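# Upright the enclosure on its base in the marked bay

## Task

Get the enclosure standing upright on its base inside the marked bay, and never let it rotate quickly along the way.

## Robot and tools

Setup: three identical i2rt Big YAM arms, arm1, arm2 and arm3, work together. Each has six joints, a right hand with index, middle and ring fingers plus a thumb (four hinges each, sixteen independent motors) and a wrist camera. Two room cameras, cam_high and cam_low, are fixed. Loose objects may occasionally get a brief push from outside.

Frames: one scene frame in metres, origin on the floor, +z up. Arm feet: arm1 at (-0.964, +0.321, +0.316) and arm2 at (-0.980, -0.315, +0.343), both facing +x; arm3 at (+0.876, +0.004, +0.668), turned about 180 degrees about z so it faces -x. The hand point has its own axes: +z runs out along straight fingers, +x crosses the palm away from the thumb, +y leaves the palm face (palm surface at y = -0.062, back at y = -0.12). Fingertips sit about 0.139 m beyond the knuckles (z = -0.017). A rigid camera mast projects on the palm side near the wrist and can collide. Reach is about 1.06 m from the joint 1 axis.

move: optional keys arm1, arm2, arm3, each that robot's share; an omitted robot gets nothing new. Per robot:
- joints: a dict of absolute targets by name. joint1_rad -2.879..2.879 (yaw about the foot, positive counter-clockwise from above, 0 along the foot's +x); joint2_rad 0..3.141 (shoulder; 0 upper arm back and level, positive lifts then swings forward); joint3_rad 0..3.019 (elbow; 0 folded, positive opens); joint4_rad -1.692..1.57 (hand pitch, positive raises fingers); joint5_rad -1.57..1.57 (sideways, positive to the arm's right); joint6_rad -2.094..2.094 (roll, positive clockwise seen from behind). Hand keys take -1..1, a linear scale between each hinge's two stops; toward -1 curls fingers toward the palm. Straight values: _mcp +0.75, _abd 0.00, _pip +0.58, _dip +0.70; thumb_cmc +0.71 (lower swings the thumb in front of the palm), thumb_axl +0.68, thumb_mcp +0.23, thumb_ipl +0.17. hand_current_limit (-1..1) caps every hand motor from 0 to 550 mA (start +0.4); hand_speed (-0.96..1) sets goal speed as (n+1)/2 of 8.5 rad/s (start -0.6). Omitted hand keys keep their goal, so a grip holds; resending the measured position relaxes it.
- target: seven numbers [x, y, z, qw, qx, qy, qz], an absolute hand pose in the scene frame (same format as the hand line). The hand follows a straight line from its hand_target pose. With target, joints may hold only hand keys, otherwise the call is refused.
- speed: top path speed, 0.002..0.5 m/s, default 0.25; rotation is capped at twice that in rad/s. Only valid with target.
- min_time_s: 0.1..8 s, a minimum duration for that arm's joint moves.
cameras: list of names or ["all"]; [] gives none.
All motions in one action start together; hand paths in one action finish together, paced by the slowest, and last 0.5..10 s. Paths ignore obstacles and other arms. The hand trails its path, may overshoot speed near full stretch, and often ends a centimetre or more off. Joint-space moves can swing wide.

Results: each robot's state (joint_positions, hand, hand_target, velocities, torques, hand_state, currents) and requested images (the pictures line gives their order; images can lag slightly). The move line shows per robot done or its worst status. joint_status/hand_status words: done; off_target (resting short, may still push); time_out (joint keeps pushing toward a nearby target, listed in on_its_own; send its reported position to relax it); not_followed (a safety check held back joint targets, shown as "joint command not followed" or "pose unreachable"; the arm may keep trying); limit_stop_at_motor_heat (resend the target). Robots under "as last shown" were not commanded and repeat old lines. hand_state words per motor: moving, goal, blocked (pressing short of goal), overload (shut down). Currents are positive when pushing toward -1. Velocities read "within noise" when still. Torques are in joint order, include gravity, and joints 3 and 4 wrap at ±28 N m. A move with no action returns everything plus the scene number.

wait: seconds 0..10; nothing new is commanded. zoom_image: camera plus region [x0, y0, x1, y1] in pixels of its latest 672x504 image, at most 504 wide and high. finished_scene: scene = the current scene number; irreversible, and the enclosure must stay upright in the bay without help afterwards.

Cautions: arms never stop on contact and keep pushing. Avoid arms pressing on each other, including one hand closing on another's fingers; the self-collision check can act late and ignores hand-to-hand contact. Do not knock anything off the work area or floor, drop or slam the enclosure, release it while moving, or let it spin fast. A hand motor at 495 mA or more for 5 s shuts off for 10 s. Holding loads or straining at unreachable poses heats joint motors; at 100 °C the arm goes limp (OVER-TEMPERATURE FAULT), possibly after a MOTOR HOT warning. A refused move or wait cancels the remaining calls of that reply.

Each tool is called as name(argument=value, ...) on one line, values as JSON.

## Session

move()

Scene clock: 0.00 s.
Joint torques (N m): no reading
Motor temperatures (°C): arm1=[29 31 40 28 29 27] | arm2=[28 26 40 24 27 25] | arm3=[28 33 37 28 26 26]
Heat: arm1: hottest joint3_rad 40 °C; arm2: hottest joint3_rad 40 °C; arm3: hottest joint3_rad 37 °C.
Joint velocities: within noise
arm1.joint_positions: joint1_rad=+0.006 joint2_rad=+0.627 joint3_rad=+1.323 joint4_rad=-1.246 joint5_rad=+0.076 joint6_rad=+1.082 hand_index_mcp=+0.753 hand_index_abd=+0.000 hand_index_pip=+0.577 hand_index_dip=+0.696 hand_middle_mcp=+0.753 hand_middle_abd=+0.000 hand_middle_pip=+0.577 hand_middle_dip=+0.696 hand_ring_mcp=+0.753 hand_ring_abd=+0.000 hand_ring_pip=+0.577 hand_ring_dip=+0.696 hand_thumb_cmc=+0.714 hand_thumb_axl=+0.677 hand_thumb_mcp=+0.226 hand_thumb_ipl=+0.168 hand_current_limit=+0.400 hand_speed=-0.600
arm1.joint_status: not commanded
arm1.hand_state: goal,goal,goal,goal,goal,goal,goal,goal,goal,goal,goal,goal,goal,goal,goal,goal
arm1.index_mcp_current_ma: 0
arm1.index_abd_current_ma: 0
arm1.index_pip_current_ma: 0
arm1.index_dip_current_ma: 0
arm1.middle_mcp_current_ma: 0
arm1.middle_abd_current_ma: 0
arm1.middle_pip_current_ma: 0
arm1.middle_dip_current_ma: 0
arm1.ring_mcp_current_ma: 0
arm1.ring_abd_current_ma: 0
arm1.ring_pip_current_ma: 0
arm1.ring_dip_current_ma: 0
arm1.thumb_cmc_current_ma: 0
arm1.thumb_axl_current_ma: 0
arm1.thumb_mcp_current_ma: 0
arm1.thumb_ipl_current_ma: 0
arm1.hand_goal_index_mcp: 0.754
arm1.hand_goal_index_abd: 0.000
arm1.hand_goal_index_pip: 0.576
arm1.hand_goal_index_dip: 0.696
arm1.hand_goal_middle_mcp: 0.754
arm1.hand_goal_middle_abd: 0.000
arm1.hand_goal_middle_pip: 0.576
arm1.hand_goal_middle_dip: 0.696
arm1.hand_goal_ring_mcp: 0.754
arm1.hand_goal_ring_abd: 0.000
arm1.hand_goal_ring_pip: 0.576
arm1.hand_goal_ring_dip: 0.696
arm1.hand_goal_thumb_cmc: 0.714
arm1.hand_goal_thumb_axl: 0.678
arm1.hand_goal_thumb_mcp: 0.226
arm1.hand_goal_thumb_ipl: 0.168
arm1.hand: x=-0.7013 y=+0.2211 z=+0.8597 quat_wxyz=(+0.149, +0.850, +0.193, +0.467) (m; scene frame)
arm1.hand_target: x=-0.7039 y=+0.2210 z=+0.8716 quat_wxyz=(+0.151, +0.844, +0.191, +0.478) (m; scene frame)
arm1.hand_status: not commanded
arm2.joint_positions: joint1_rad=-0.064 joint2_rad=+0.644 joint3_rad=+1.396 joint4_rad=-1.195 joint5_rad=+0.032 joint6_rad=+1.058 hand_index_mcp=+0.753 hand_index_abd=+0.000 hand_index_pip=+0.577 hand_index_dip=+0.696 hand_middle_mcp=+0.753 hand_middle_abd=+0.000 hand_middle_pip=+0.577 hand_middle_dip=+0.696 hand_ring_mcp=+0.753 hand_ring_abd=+0.000 hand_ring_pip=+0.577 hand_ring_dip=+0.696 hand_thumb_cmc=+0.714 hand_thumb_axl=+0.677 hand_thumb_mcp=+0.226 hand_thumb_ipl=+0.168 hand_current_limit=+0.400 hand_speed=-0.600
arm2.joint_status: not commanded
arm2.hand_state: goal,goal,goal,goal,goal,goal,goal,goal,goal,goal,goal,goal,goal,goal,goal,goal
arm2.index_mcp_current_ma: 0
arm2.index_abd_current_ma: 0
arm2.index_pip_current_ma: 0
arm2.index_dip_current_ma: 0
arm2.middle_mcp_current_ma: 0
arm2.middle_abd_current_ma: 0
arm2.middle_pip_current_ma: 0
arm2.middle_dip_current_ma: 0
arm2.ring_mcp_current_ma: 0
arm2.ring_abd_current_ma: 0
arm2.ring_pip_current_ma: 0
arm2.ring_dip_current_ma: 0
arm2.thumb_cmc_current_ma: 0
arm2.thumb_axl_current_ma: 0
arm2.thumb_mcp_current_ma: 0
arm2.thumb_ipl_current_ma: 0
arm2.hand_goal_index_mcp: 0.754
arm2.hand_goal_index_abd: 0.000
arm2.hand_goal_index_pip: 0.576
arm2.hand_goal_index_dip: 0.696
arm2.hand_goal_middle_mcp: 0.754
arm2.hand_goal_middle_abd: 0.000
arm2.hand_goal_middle_pip: 0.576
arm2.hand_goal_middle_dip: 0.696
arm2.hand_goal_ring_mcp: 0.754
arm2.hand_goal_ring_abd: 0.000
arm2.hand_goal_ring_pip: 0.576
arm2.hand_goal_ring_dip: 0.696
arm2.hand_goal_thumb_cmc: 0.714
arm2.hand_goal_thumb_axl: 0.678
arm2.hand_goal_thumb_mcp: 0.226
arm2.hand_goal_thumb_ipl: 0.168
arm2.hand: x=-0.7136 y=-0.4216 z=+0.9300 quat_wxyz=(+0.171, +0.828, +0.177, +0.503) (m; scene frame)
arm2.hand_target: x=-0.7175 y=-0.4212 z=+0.9445 quat_wxyz=(+0.175, +0.820, +0.175, +0.516) (m; scene frame)
arm2.hand_status: not commanded
arm3.joint_positions: joint1_rad=-0.303 joint2_rad=+0.536 joint3_rad=+1.323 joint4_rad=-1.268 joint5_rad=+0.059 joint6_rad=+1.051 hand_index_mcp=+0.753 hand_index_abd=+0.000 hand_index_pip=+0.577 hand_index_dip=+0.696 hand_middle_mcp=+0.753 hand_middle_abd=+0.000 hand_middle_pip=+0.577 hand_middle_dip=+0.696 hand_ring_mcp=+0.753 hand_ring_abd=+0.000 hand_ring_pip=+0.577 hand_ring_dip=+0.696 hand_thumb_cmc=+0.714 hand_thumb_axl=+0.677 hand_thumb_mcp=+0.226 hand_thumb_ipl=+0.168 hand_current_limit=+0.400 hand_speed=-0.600
arm3.joint_status: not commanded
arm3.hand_state: goal,goal,goal,goal,goal,goal,goal,goal,goal,goal,goal,goal,goal,goal,goal,goal
arm3.index_mcp_current_ma: 0
arm3.index_abd_current_ma: 0
arm3.index_pip_current_ma: 0
arm3.index_dip_current_ma: 0
arm3.middle_mcp_current_ma: 0
arm3.middle_abd_current_ma: 0
arm3.middle_pip_current_ma: 0
arm3.middle_dip_current_ma: 0
arm3.ring_mcp_current_ma: 0
arm3.ring_abd_current_ma: 0
arm3.ring_pip_current_ma: 0
arm3.ring_dip_current_ma: 0
arm3.thumb_cmc_current_ma: 0
arm3.thumb_axl_current_ma: 0
arm3.thumb_mcp_current_ma: 0
arm3.thumb_ipl_current_ma: 0
arm3.hand_goal_index_mcp: 0.754
arm3.hand_goal_index_abd: 0.000
arm3.hand_goal_index_pip: 0.576
arm3.hand_goal_index_dip: 0.696
arm3.hand_goal_middle_mcp: 0.754
arm3.hand_goal_middle_abd: 0.000
arm3.hand_goal_middle_pip: 0.576
arm3.hand_goal_middle_dip: 0.696
arm3.hand_goal_ring_mcp: 0.754
arm3.hand_goal_ring_abd: 0.000
arm3.hand_goal_ring_pip: 0.576
arm3.hand_goal_ring_dip: 0.696
arm3.hand_goal_thumb_cmc: 0.714
arm3.hand_goal_thumb_axl: 0.678
arm3.hand_goal_thumb_mcp: 0.226
arm3.hand_goal_thumb_ipl: 0.168
arm3.hand: x=+0.6758 y=+0.1513 z=+1.2274 quat_wxyz=(+0.466, +0.100, -0.851, -0.220) (m; scene frame)
arm3.hand_target: x=+0.6792 y=+0.1503 z=+1.2421 quat_wxyz=(+0.479, +0.098, -0.843, -0.225) (m; scene frame)
arm3.hand_status: not commanded
pictures: arm1_cam_wrist, arm2_cam_wrist, arm3_cam_wrist, cam_high, cam_low
camera_calibration:
arm1_cam_wrist: T_world_to_cam=[[-0.236574, -0.92695, -0.291199, 0.321068], [-0.936744, 0.297171, -0.184935, -0.61099], [0.257961, 0.229028, -0.938617, 1.06532], [0, 0, 0, 1]] pos_world=[-0.771196, 0.235193, 0.980431]
arm2_cam_wrist: T_world_to_cam=[[-0.281491, -0.905651, -0.317109, -0.258006], [-0.903354, 0.361559, -0.230708, -0.324616], [0.323595, 0.221519, -0.9199, 1.30877], [0, 0, 0, 1]] pos_world=[-0.789381, -0.406214, 1.04723]
arm3_cam_wrist: T_world_to_cam=[[0.486563, 0.830922, -0.269861, -0.0908014], [0.796094, -0.54892, -0.254797, -0.187428], [-0.359848, -0.0908599, -0.928576, 1.51977], [0, 0, 0, 1]] pos_world=[0.740276, 0.110652, 1.33896]

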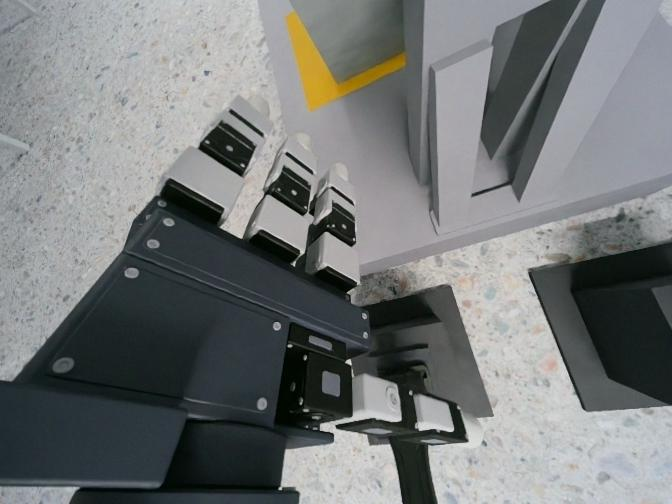

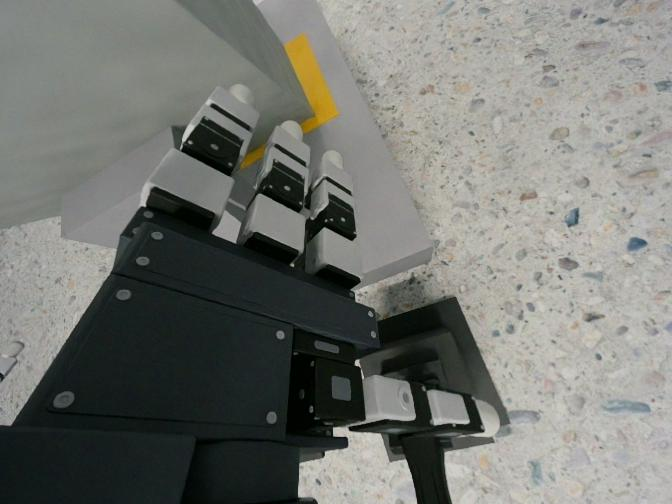

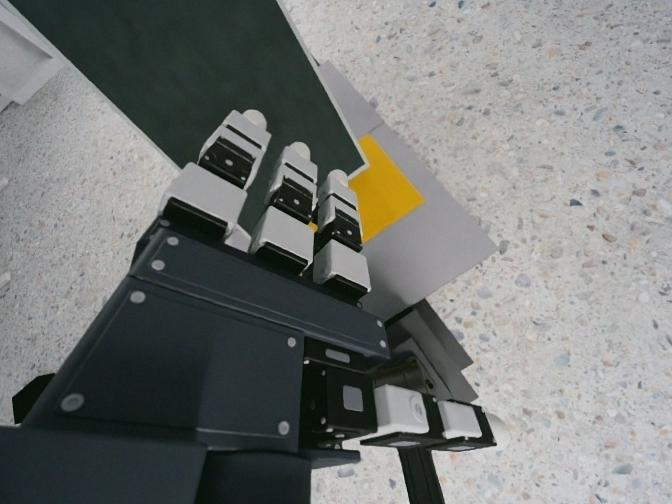

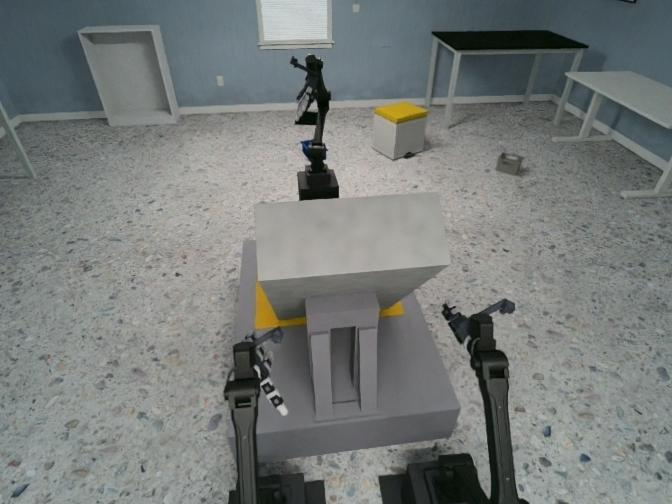

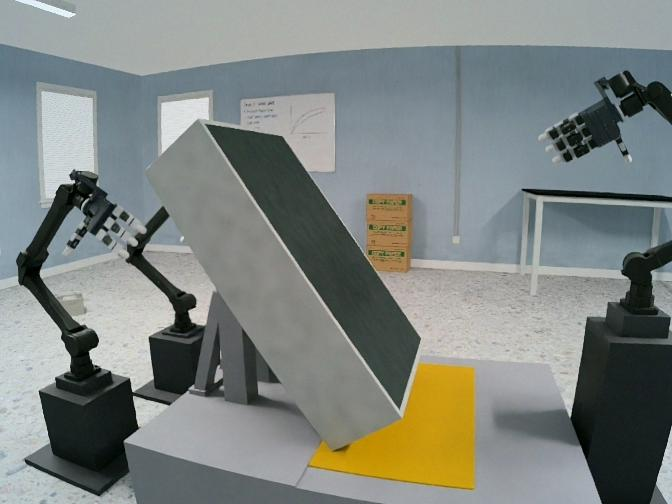

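move(arm1={"joints": {"joint1_rad": -0.377, "joint2_rad": 0.4, "joint3_rad": 0.68, "joint4_rad": 0.85, "joint5_rad": -0.293, "joint6_rad": 0.241, "hand_thumb_cmc": -0.45, "hand_index_mcp": -0.84, "hand_middle_mcp": -1, "hand_ring_mcp": -1}, "min_time_s": 2.5}, arm2={"joints": {"joint1_rad": 0.45, "joint2_rad": 0.4, "joint3_rad": 0.68, "joint4_rad": 0.95, "joint5_rad": 0.34, "joint6_rad": -0.3, "hand_thumb_cmc": -0.45, "hand_index_mcp": -0.84, "hand_middle_mcp": -1, "hand_ring_mcp": -1}, "min_time_s": 2.5}, arm3={"joints": {"joint1_rad": -0.008, "joint2_rad": 1.738, "joint3_rad": 1.233, "joint4_rad": 0.664, "joint5_rad": 0.031, "joint6_rad": -0.014, "hand_thumb_cmc": -0.45, "hand_index_mcp": -0.84, "hand_middle_mcp": -1, "hand_ring_mcp": -1}, "min_time_s": 3.5})

move(arm1={"target": [-0.685, 0.185, 0.96, 0.6409, 0.2988, 0.2988, 0.6409], "speed": 0.2}, arm2={"target": [-0.675, -0.21, 0.96, 0.6409, 0.2988, 0.2988, 0.6409], "speed": 0.2}, arm3={"target": [-0.01, -0.005, 1.15, 0.5417, 0.4545, -0.4545, -0.5417], "speed": 0.2}, cameras=["cam_high", "cam_low"])

move(arm1={"target": [-0.60, 0.185, 0.99, 0.6409, 0.2988, 0.2988, 0.6409], "speed": 0.08}, arm2={"target": [-0.59, -0.21, 0.99, 0.6409, 0.2988, 0.2988, 0.6409], "speed": 0.08}, cameras=["cam_low"])

Scene clock: 20.03 s.
Joint torques (N m): arm1=[-0.32 3.08 7.8 0.95 0.04 -0.15] | arm2=[1.44 3.49 9.16 1.02 -0.1 -0.18] | arm3=[0.32 -16.67 9.01 3.08 -0.13 -0.15]
Motor temperatures (°C): arm1=[29 31 42 28 29 27] | arm2=[28 26 41 24 27 25] | arm3=[28 32 41 29 26 26]
Heat: arm1: hottest joint3_rad 42 °C; arm2: hottest joint3_rad 41 °C; arm3: hottest joint3_rad 41 °C.
move: arm1 done; arm2 done; arm3 done
Joint velocities: within noise
arm1.joint_positions: joint1_rad=-0.370 joint2_rad=+0.407 joint3_rad=+0.689 joint4_rad=+0.839 joint5_rad=-0.290 joint6_rad=+0.252 hand_index_mcp=-0.828 hand_index_abd=-0.002 hand_index_pip=+0.580 hand_index_dip=+0.698 hand_middle_mcp=-1.000 hand_middle_abd=+0.002 hand_middle_pip=+0.576 hand_middle_dip=+0.696 hand_ring_mcp=-1.000 hand_ring_abd=+0.002 hand_ring_pip=+0.576 hand_ring_dip=+0.696 hand_thumb_cmc=-0.439 hand_thumb_axl=+0.677 hand_thumb_mcp=+0.232 hand_thumb_ipl=+0.168 hand_current_limit=+0.400 hand_speed=-0.600
arm1.joint_status: all done
arm1.hand_state: goal,goal,goal,goal,goal,goal,goal,goal,goal,goal,goal,goal,goal,goal,goal,goal
arm1.index_mcp_current_ma: 12
arm1.index_abd_current_ma: -1
arm1.index_pip_current_ma: 2
arm1.index_dip_current_ma: 1
arm1.middle_mcp_current_ma: 0
arm1.middle_abd_current_ma: 0
arm1.middle_pip_current_ma: 0
arm1.middle_dip_current_ma: 0
arm1.ring_mcp_current_ma: 0
arm1.ring_abd_current_ma: 1
arm1.ring_pip_current_ma: 0
arm1.ring_dip_current_ma: 0
arm1.thumb_cmc_current_ma: 10
arm1.thumb_axl_current_ma: 0
arm1.thumb_mcp_current_ma: 5
arm1.thumb_ipl_current_ma: 0
arm1.hand_goal_index_mcp: -0.840
arm1.hand_goal_index_abd: 0.000
arm1.hand_goal_index_pip: 0.576
arm1.hand_goal_index_dip: 0.696
arm1.hand_goal_middle_mcp: -1.000
arm1.hand_goal_middle_abd: 0.000
arm1.hand_goal_middle_pip: 0.576
arm1.hand_goal_middle_dip: 0.696
arm1.hand_goal_ring_mcp: -1.000
arm1.hand_goal_ring_abd: 0.000
arm1.hand_goal_ring_pip: 0.576
arm1.hand_goal_ring_dip: 0.696
arm1.hand_goal_thumb_cmc: -0.450
arm1.hand_goal_thumb_axl: 0.678
arm1.hand_goal_thumb_mcp: 0.226
arm1.hand_goal_thumb_ipl: 0.168
arm1.hand: x=-0.8614 y=+0.2867 z=+1.0261 quat_wxyz=(+0.701, +0.133, +0.224, +0.664) (m; scene frame)
arm1.hand_target: x=-0.8648 y=+0.2887 z=+1.0233 quat_wxyz=(+0.708, +0.128, +0.224, +0.658) (m; scene frame)
arm1.hand_status: not commanded
arm2.joint_positions: joint1_rad=+0.438 joint2_rad=+0.407 joint3_rad=+0.676 joint4_rad=+0.938 joint5_rad=+0.337 joint6_rad=-0.291 hand_index_mcp=-0.829 hand_index_abd=+0.001 hand_index_pip=+0.581 hand_index_dip=+0.698 hand_middle_mcp=-1.000 hand_middle_abd=+0.001 hand_middle_pip=+0.576 hand_middle_dip=+0.696 hand_ring_mcp=-1.000 hand_ring_abd=+0.001 hand_ring_pip=+0.576 hand_ring_dip=+0.696 hand_thumb_cmc=-0.438 hand_thumb_axl=+0.677 hand_thumb_mcp=+0.233 hand_thumb_ipl=+0.168 hand_current_limit=+0.400 hand_speed=-0.600
arm2.joint_status: all done
arm2.hand_state: goal,goal,goal,goal,goal,goal,goal,goal,goal,goal,goal,goal,goal,goal,goal,goal
arm2.index_mcp_current_ma: 50
arm2.index_abd_current_ma: 4
arm2.index_pip_current_ma: 18
arm2.index_dip_current_ma: 9
arm2.middle_mcp_current_ma: -1
arm2.middle_abd_current_ma: 4
arm2.middle_pip_current_ma: 0
arm2.middle_dip_current_ma: 0
arm2.ring_mcp_current_ma: -1
arm2.ring_abd_current_ma: 4
arm2.ring_pip_current_ma: 0
arm2.ring_dip_current_ma: 0
arm2.thumb_cmc_current_ma: 51
arm2.thumb_axl_current_ma: -3
arm2.thumb_mcp_current_ma: 34
arm2.thumb_ipl_current_ma: 1
arm2.hand_goal_index_mcp: -0.840
arm2.hand_goal_index_abd: 0.000
arm2.hand_goal_index_pip: 0.576
arm2.hand_goal_index_dip: 0.696
arm2.hand_goal_middle_mcp: -1.000
arm2.hand_goal_middle_abd: 0.000
arm2.hand_goal_middle_pip: 0.576
arm2.hand_goal_middle_dip: 0.696
arm2.hand_goal_ring_mcp: -1.000
arm2.hand_goal_ring_abd: 0.000
arm2.hand_goal_ring_pip: 0.576
arm2.hand_goal_ring_dip: 0.696
arm2.hand_goal_thumb_cmc: -0.450
arm2.hand_goal_thumb_axl: 0.678
arm2.hand_goal_thumb_mcp: 0.226
arm2.hand_goal_thumb_ipl: 0.168
arm2.hand: x=-0.8860 y=-0.3298 z=+1.0416 quat_wxyz=(+0.662, +0.224, +0.099, +0.709) (m; scene frame)
arm2.hand_target: x=-0.8933 y=-0.3320 z=+1.0435 quat_wxyz=(+0.660, +0.220, +0.091, +0.712) (m; scene frame)
arm2.hand_status: not commanded
arm3.joint_positions: joint1_rad=-0.017 joint2_rad=+1.738 joint3_rad=+1.232 joint4_rad=+0.639 joint5_rad=+0.033 joint6_rad=-0.002 hand_index_mcp=-0.823 hand_index_abd=+0.000 hand_index_pip=+0.580 hand_index_dip=+0.697 hand_middle_mcp=-1.000 hand_middle_abd=+0.001 hand_middle_pip=+0.577 hand_middle_dip=+0.696 hand_ring_mcp=-1.000 hand_ring_abd=+0.001 hand_ring_pip=+0.577 hand_ring_dip=+0.696 hand_thumb_cmc=-0.437 hand_thumb_axl=+0.677 hand_thumb_mcp=+0.227 hand_thumb_ipl=+0.168 hand_current_limit=+0.400 hand_speed=-0.600
arm3.joint_status: all done
arm3.hand_state: goal,goal,goal,goal,goal,goal,goal,goal,goal,goal,goal,goal,goal,goal,goal,goal
arm3.index_mcp_current_ma: 86
arm3.index_abd_current_ma: -1
arm3.index_pip_current_ma: 19
arm3.index_dip_current_ma: 6
arm3.middle_mcp_current_ma: 1
arm3.middle_abd_current_ma: 4
arm3.middle_pip_current_ma: 4
arm3.middle_dip_current_ma: 0
arm3.ring_mcp_current_ma: 1
arm3.ring_abd_current_ma: 3
arm3.ring_pip_current_ma: 4
arm3.ring_dip_current_ma: 0
arm3.thumb_cmc_current_ma: 67
arm3.thumb_axl_current_ma: -4
arm3.thumb_mcp_current_ma: 8
arm3.thumb_ipl_current_ma: -2
arm3.hand_goal_index_mcp: -0.840
arm3.hand_goal_index_abd: 0.000
arm3.hand_goal_index_pip: 0.576
arm3.hand_goal_index_dip: 0.696
arm3.hand_goal_middle_mcp: -1.000
arm3.hand_goal_middle_abd: 0.000
arm3.hand_goal_middle_pip: 0.576
arm3.hand_goal_middle_dip: 0.696
arm3.hand_goal_ring_mcp: -1.000
arm3.hand_goal_ring_abd: 0.000
arm3.hand_goal_ring_pip: 0.576
arm3.hand_goal_ring_dip: 0.696
arm3.hand_goal_thumb_cmc: -0.450
arm3.hand_goal_thumb_axl: 0.678
arm3.hand_goal_thumb_mcp: 0.226
arm3.hand_goal_thumb_ipl: 0.168
arm3.hand: x=+0.1517 y=+0.0078 z=+1.0854 quat_wxyz=(+0.529, +0.469, -0.468, -0.530) (m; scene frame)
arm3.hand_target: x=+0.1545 y=+0.0001 z=+1.0921 quat_wxyz=(+0.535, +0.467, -0.456, -0.536) (m; scene frame)
arm3.hand_status: not commanded
pictures: none

Scene clock: 21.97 s.
Joint torques (N m): arm1=[-0.38 -1.38 12.26 0.88 0.02 -0.02] | arm2=[1.44 -1.73 13.26 1.32 -0.06 -0.07] | arm3=[0.44 -20.95 15.75 1.66 0.06 -0.07]
Motor temperatures (°C): arm1=[29 31 42 28 29 27] | arm2=[28 26 41 24 27 25] | arm3=[28 33 41 29 26 26]
Heat: arm1: hottest joint3_rad 42 °C; arm2: hottest joint3_rad 41 °C; arm3: hottest joint3_rad 41 °C.
move: arm1 off_target; arm2 off_target; arm3 off_target
Joint velocities: within noise
arm1.joint_positions: joint1_rad=-0.493 joint2_rad=+0.767 joint3_rad=+0.666 joint4_rad=+0.837 joint5_rad=-0.379 joint6_rad=+0.329 hand_index_mcp=-0.828 hand_index_abd=-0.003 hand_index_pip=+0.580 hand_index_dip=+0.698 hand_middle_mcp=-1.000 hand_middle_abd=+0.002 hand_middle_pip=+0.576 hand_middle_dip=+0.696 hand_ring_mcp=-1.000 hand_ring_abd=+0.002 hand_ring_pip=+0.576 hand_ring_dip=+0.696 hand_thumb_cmc=-0.439 hand_thumb_axl=+0.677 hand_thumb_mcp=+0.232 hand_thumb_ipl=+0.168 hand_current_limit=+0.400 hand_speed=-0.600
arm1.joint_status: not commanded
arm1.hand_state: goal,goal,goal,goal,goal,goal,goal,goal,goal,goal,goal,goal,goal,goal,goal,goal
arm1.index_mcp_current_ma: 12
arm1.index_abd_current_ma: -1
arm1.index_pip_current_ma: 2
arm1.index_dip_current_ma: 1
arm1.middle_mcp_current_ma: 0
arm1.middle_abd_current_ma: 0
arm1.middle_pip_current_ma: 0
arm1.middle_dip_current_ma: 0
arm1.ring_mcp_current_ma: 0
arm1.ring_abd_current_ma: 1
arm1.ring_pip_current_ma: 0
arm1.ring_dip_current_ma: 0
arm1.thumb_cmc_current_ma: 10
arm1.thumb_axl_current_ma: 0
arm1.thumb_mcp_current_ma: 5
arm1.thumb_ipl_current_ma: 0
arm1.hand_goal_index_mcp: -0.840
arm1.hand_goal_index_abd: 0.000
arm1.hand_goal_index_pip: 0.576
arm1.hand_goal_index_dip: 0.696
arm1.hand_goal_middle_mcp: -1.000
arm1.hand_goal_middle_abd: 0.000
arm1.hand_goal_middle_pip: 0.576
arm1.hand_goal_middle_dip: 0.696
arm1.hand_goal_ring_mcp: -1.000
arm1.hand_goal_ring_abd: 0.000
arm1.hand_goal_ring_pip: 0.576
arm1.hand_goal_ring_dip: 0.696
arm1.hand_goal_thumb_cmc: -0.450
arm1.hand_goal_thumb_axl: 0.678
arm1.hand_goal_thumb_mcp: 0.226
arm1.hand_goal_thumb_ipl: 0.168
arm1.hand: x=-0.6796 y=+0.1851 z=+0.9440 quat_wxyz=(+0.637, +0.308, +0.304, +0.638) (m; scene frame)
arm1.hand_target: x=-0.6854 y=+0.1854 z=+0.9596 quat_wxyz=(+0.641, +0.299, +0.299, +0.641) (m; scene frame)
arm1.hand_status: off_target (0.017 m and 1.4 deg from the pose sent, 0.214 m and 22.2 deg at the start)
arm2.joint_positions: joint1_rad=+0.508 joint2_rad=+0.863 joint3_rad=+0.628 joint4_rad=+0.969 joint5_rad=+0.382 joint6_rad=-0.335 hand_index_mcp=-0.829 hand_index_abd=+0.000 hand_index_pip=+0.581 hand_index_dip=+0.698 hand_middle_mcp=-1.000 hand_middle_abd=+0.001 hand_middle_pip=+0.576 hand_middle_dip=+0.696 hand_ring_mcp=-1.000 hand_ring_abd=+0.001 hand_ring_pip=+0.576 hand_ring_dip=+0.696 hand_thumb_cmc=-0.439 hand_thumb_axl=+0.677 hand_thumb_mcp=+0.233 hand_thumb_ipl=+0.168 hand_current_limit=+0.400 hand_speed=-0.600
arm2.joint_status: not commanded
arm2.hand_state: goal,goal,goal,goal,goal,goal,goal,goal,goal,goal,goal,goal,goal,goal,goal,goal
arm2.index_mcp_current_ma: 50
arm2.index_abd_current_ma: 0
arm2.index_pip_current_ma: 18
arm2.index_dip_current_ma: 9
arm2.middle_mcp_current_ma: -1
arm2.middle_abd_current_ma: 4
arm2.middle_pip_current_ma: 0
arm2.middle_dip_current_ma: 0
arm2.ring_mcp_current_ma: -1
arm2.ring_abd_current_ma: 4
arm2.ring_pip_current_ma: 0
arm2.ring_dip_current_ma: 0
arm2.thumb_cmc_current_ma: 46
arm2.thumb_axl_current_ma: -3
arm2.thumb_mcp_current_ma: 34
arm2.thumb_ipl_current_ma: 1
arm2.hand_goal_index_mcp: -0.840
arm2.hand_goal_index_abd: 0.000
arm2.hand_goal_index_pip: 0.576
arm2.hand_goal_index_dip: 0.696
arm2.hand_goal_middle_mcp: -1.000
arm2.hand_goal_middle_abd: 0.000
arm2.hand_goal_middle_pip: 0.576
arm2.hand_goal_middle_dip: 0.696
arm2.hand_goal_ring_mcp: -1.000
arm2.hand_goal_ring_abd: 0.000
arm2.hand_goal_ring_pip: 0.576
arm2.hand_goal_ring_dip: 0.696
arm2.hand_goal_thumb_cmc: -0.450
arm2.hand_goal_thumb_axl: 0.678
arm2.hand_goal_thumb_mcp: 0.226
arm2.hand_goal_thumb_ipl: 0.168
arm2.hand: x=-0.6687 y=-0.2115 z=+0.9380 quat_wxyz=(+0.640, +0.306, +0.314, +0.631) (m; scene frame)
arm2.hand_target: x=-0.6757 y=-0.2105 z=+0.9593 quat_wxyz=(+0.641, +0.299, +0.299, +0.641) (m; scene frame)
arm2.hand_status: off_target (0.023 m and 2.2 deg from the pose sent, 0.256 m and 25.8 deg at the start)
arm3.joint_positions: joint1_rad=-0.017 joint2_rad=+2.087 joint3_rad=+1.868 joint4_rad=+0.357 joint5_rad=+0.040 joint6_rad=-0.002 hand_index_mcp=-0.824 hand_index_abd=+0.000 hand_index_pip=+0.580 hand_index_dip=+0.697 hand_middle_mcp=-1.000 hand_middle_abd=+0.001 hand_middle_pip=+0.577 hand_middle_dip=+0.696 hand_ring_mcp=-1.000 hand_ring_abd=+0.001 hand_ring_pip=+0.577 hand_ring_dip=+0.696 hand_thumb_cmc=-0.437 hand_thumb_axl=+0.677 hand_thumb_mcp=+0.228 hand_thumb_ipl=+0.168 hand_current_limit=+0.400 hand_speed=-0.600
arm3.joint_status: not commanded
arm3.hand_state: goal,goal,goal,goal,goal,goal,goal,goal,goal,goal,goal,goal,goal,goal,goal,goal
arm3.index_mcp_current_ma: 82
arm3.index_abd_current_ma: -1
arm3.index_pip_current_ma: 21
arm3.index_dip_current_ma: 6
arm3.middle_mcp_current_ma: 1
arm3.middle_abd_current_ma: 4
arm3.middle_pip_current_ma: 4
arm3.middle_dip_current_ma: 0
arm3.ring_mcp_current_ma: 1
arm3.ring_abd_current_ma: 3
arm3.ring_pip_current_ma: 4
arm3.ring_dip_current_ma: 0
arm3.thumb_cmc_current_ma: 66
arm3.thumb_axl_current_ma: -4
arm3.thumb_mcp_current_ma: 14
arm3.thumb_ipl_current_ma: -2
arm3.hand_goal_index_mcp: -0.840
arm3.hand_goal_index_abd: 0.000
arm3.hand_goal_index_pip: 0.576
arm3.hand_goal_index_dip: 0.696
arm3.hand_goal_middle_mcp: -1.000
arm3.hand_goal_middle_abd: 0.000
arm3.hand_goal_middle_pip: 0.576
arm3.hand_goal_middle_dip: 0.696
arm3.hand_goal_ring_mcp: -1.000
arm3.hand_goal_ring_abd: 0.000
arm3.hand_goal_ring_pip: 0.576
arm3.hand_goal_ring_dip: 0.696
arm3.hand_goal_thumb_cmc: -0.450
arm3.hand_goal_thumb_axl: 0.678
arm3.hand_goal_thumb_mcp: 0.226
arm3.hand_goal_thumb_ipl: 0.168
arm3.hand: x=-0.0024 y=+0.0040 z=+1.1212 quat_wxyz=(+0.529, +0.465, -0.469, -0.533) (m; scene frame)
arm3.hand_target: x=-0.0056 y=-0.0050 z=+1.1489 quat_wxyz=(+0.542, +0.454, -0.455, -0.542) (m; scene frame)
arm3.hand_status: off_target (0.031 m and 2.7 deg from the pose sent, 0.175 m and 3.0 deg at the start)
pictures: cam_high, cam_low

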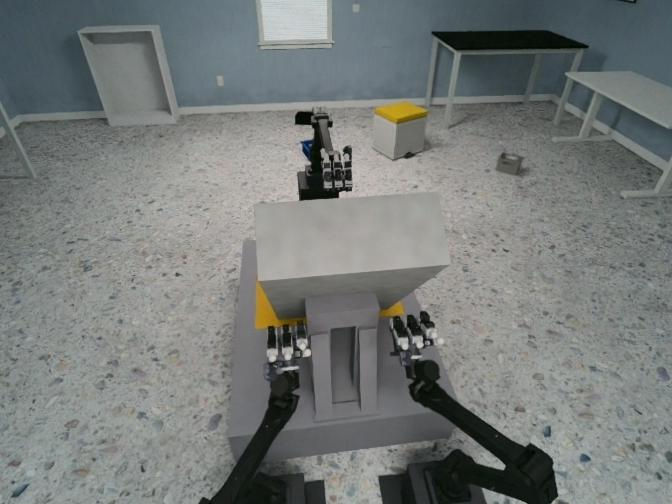

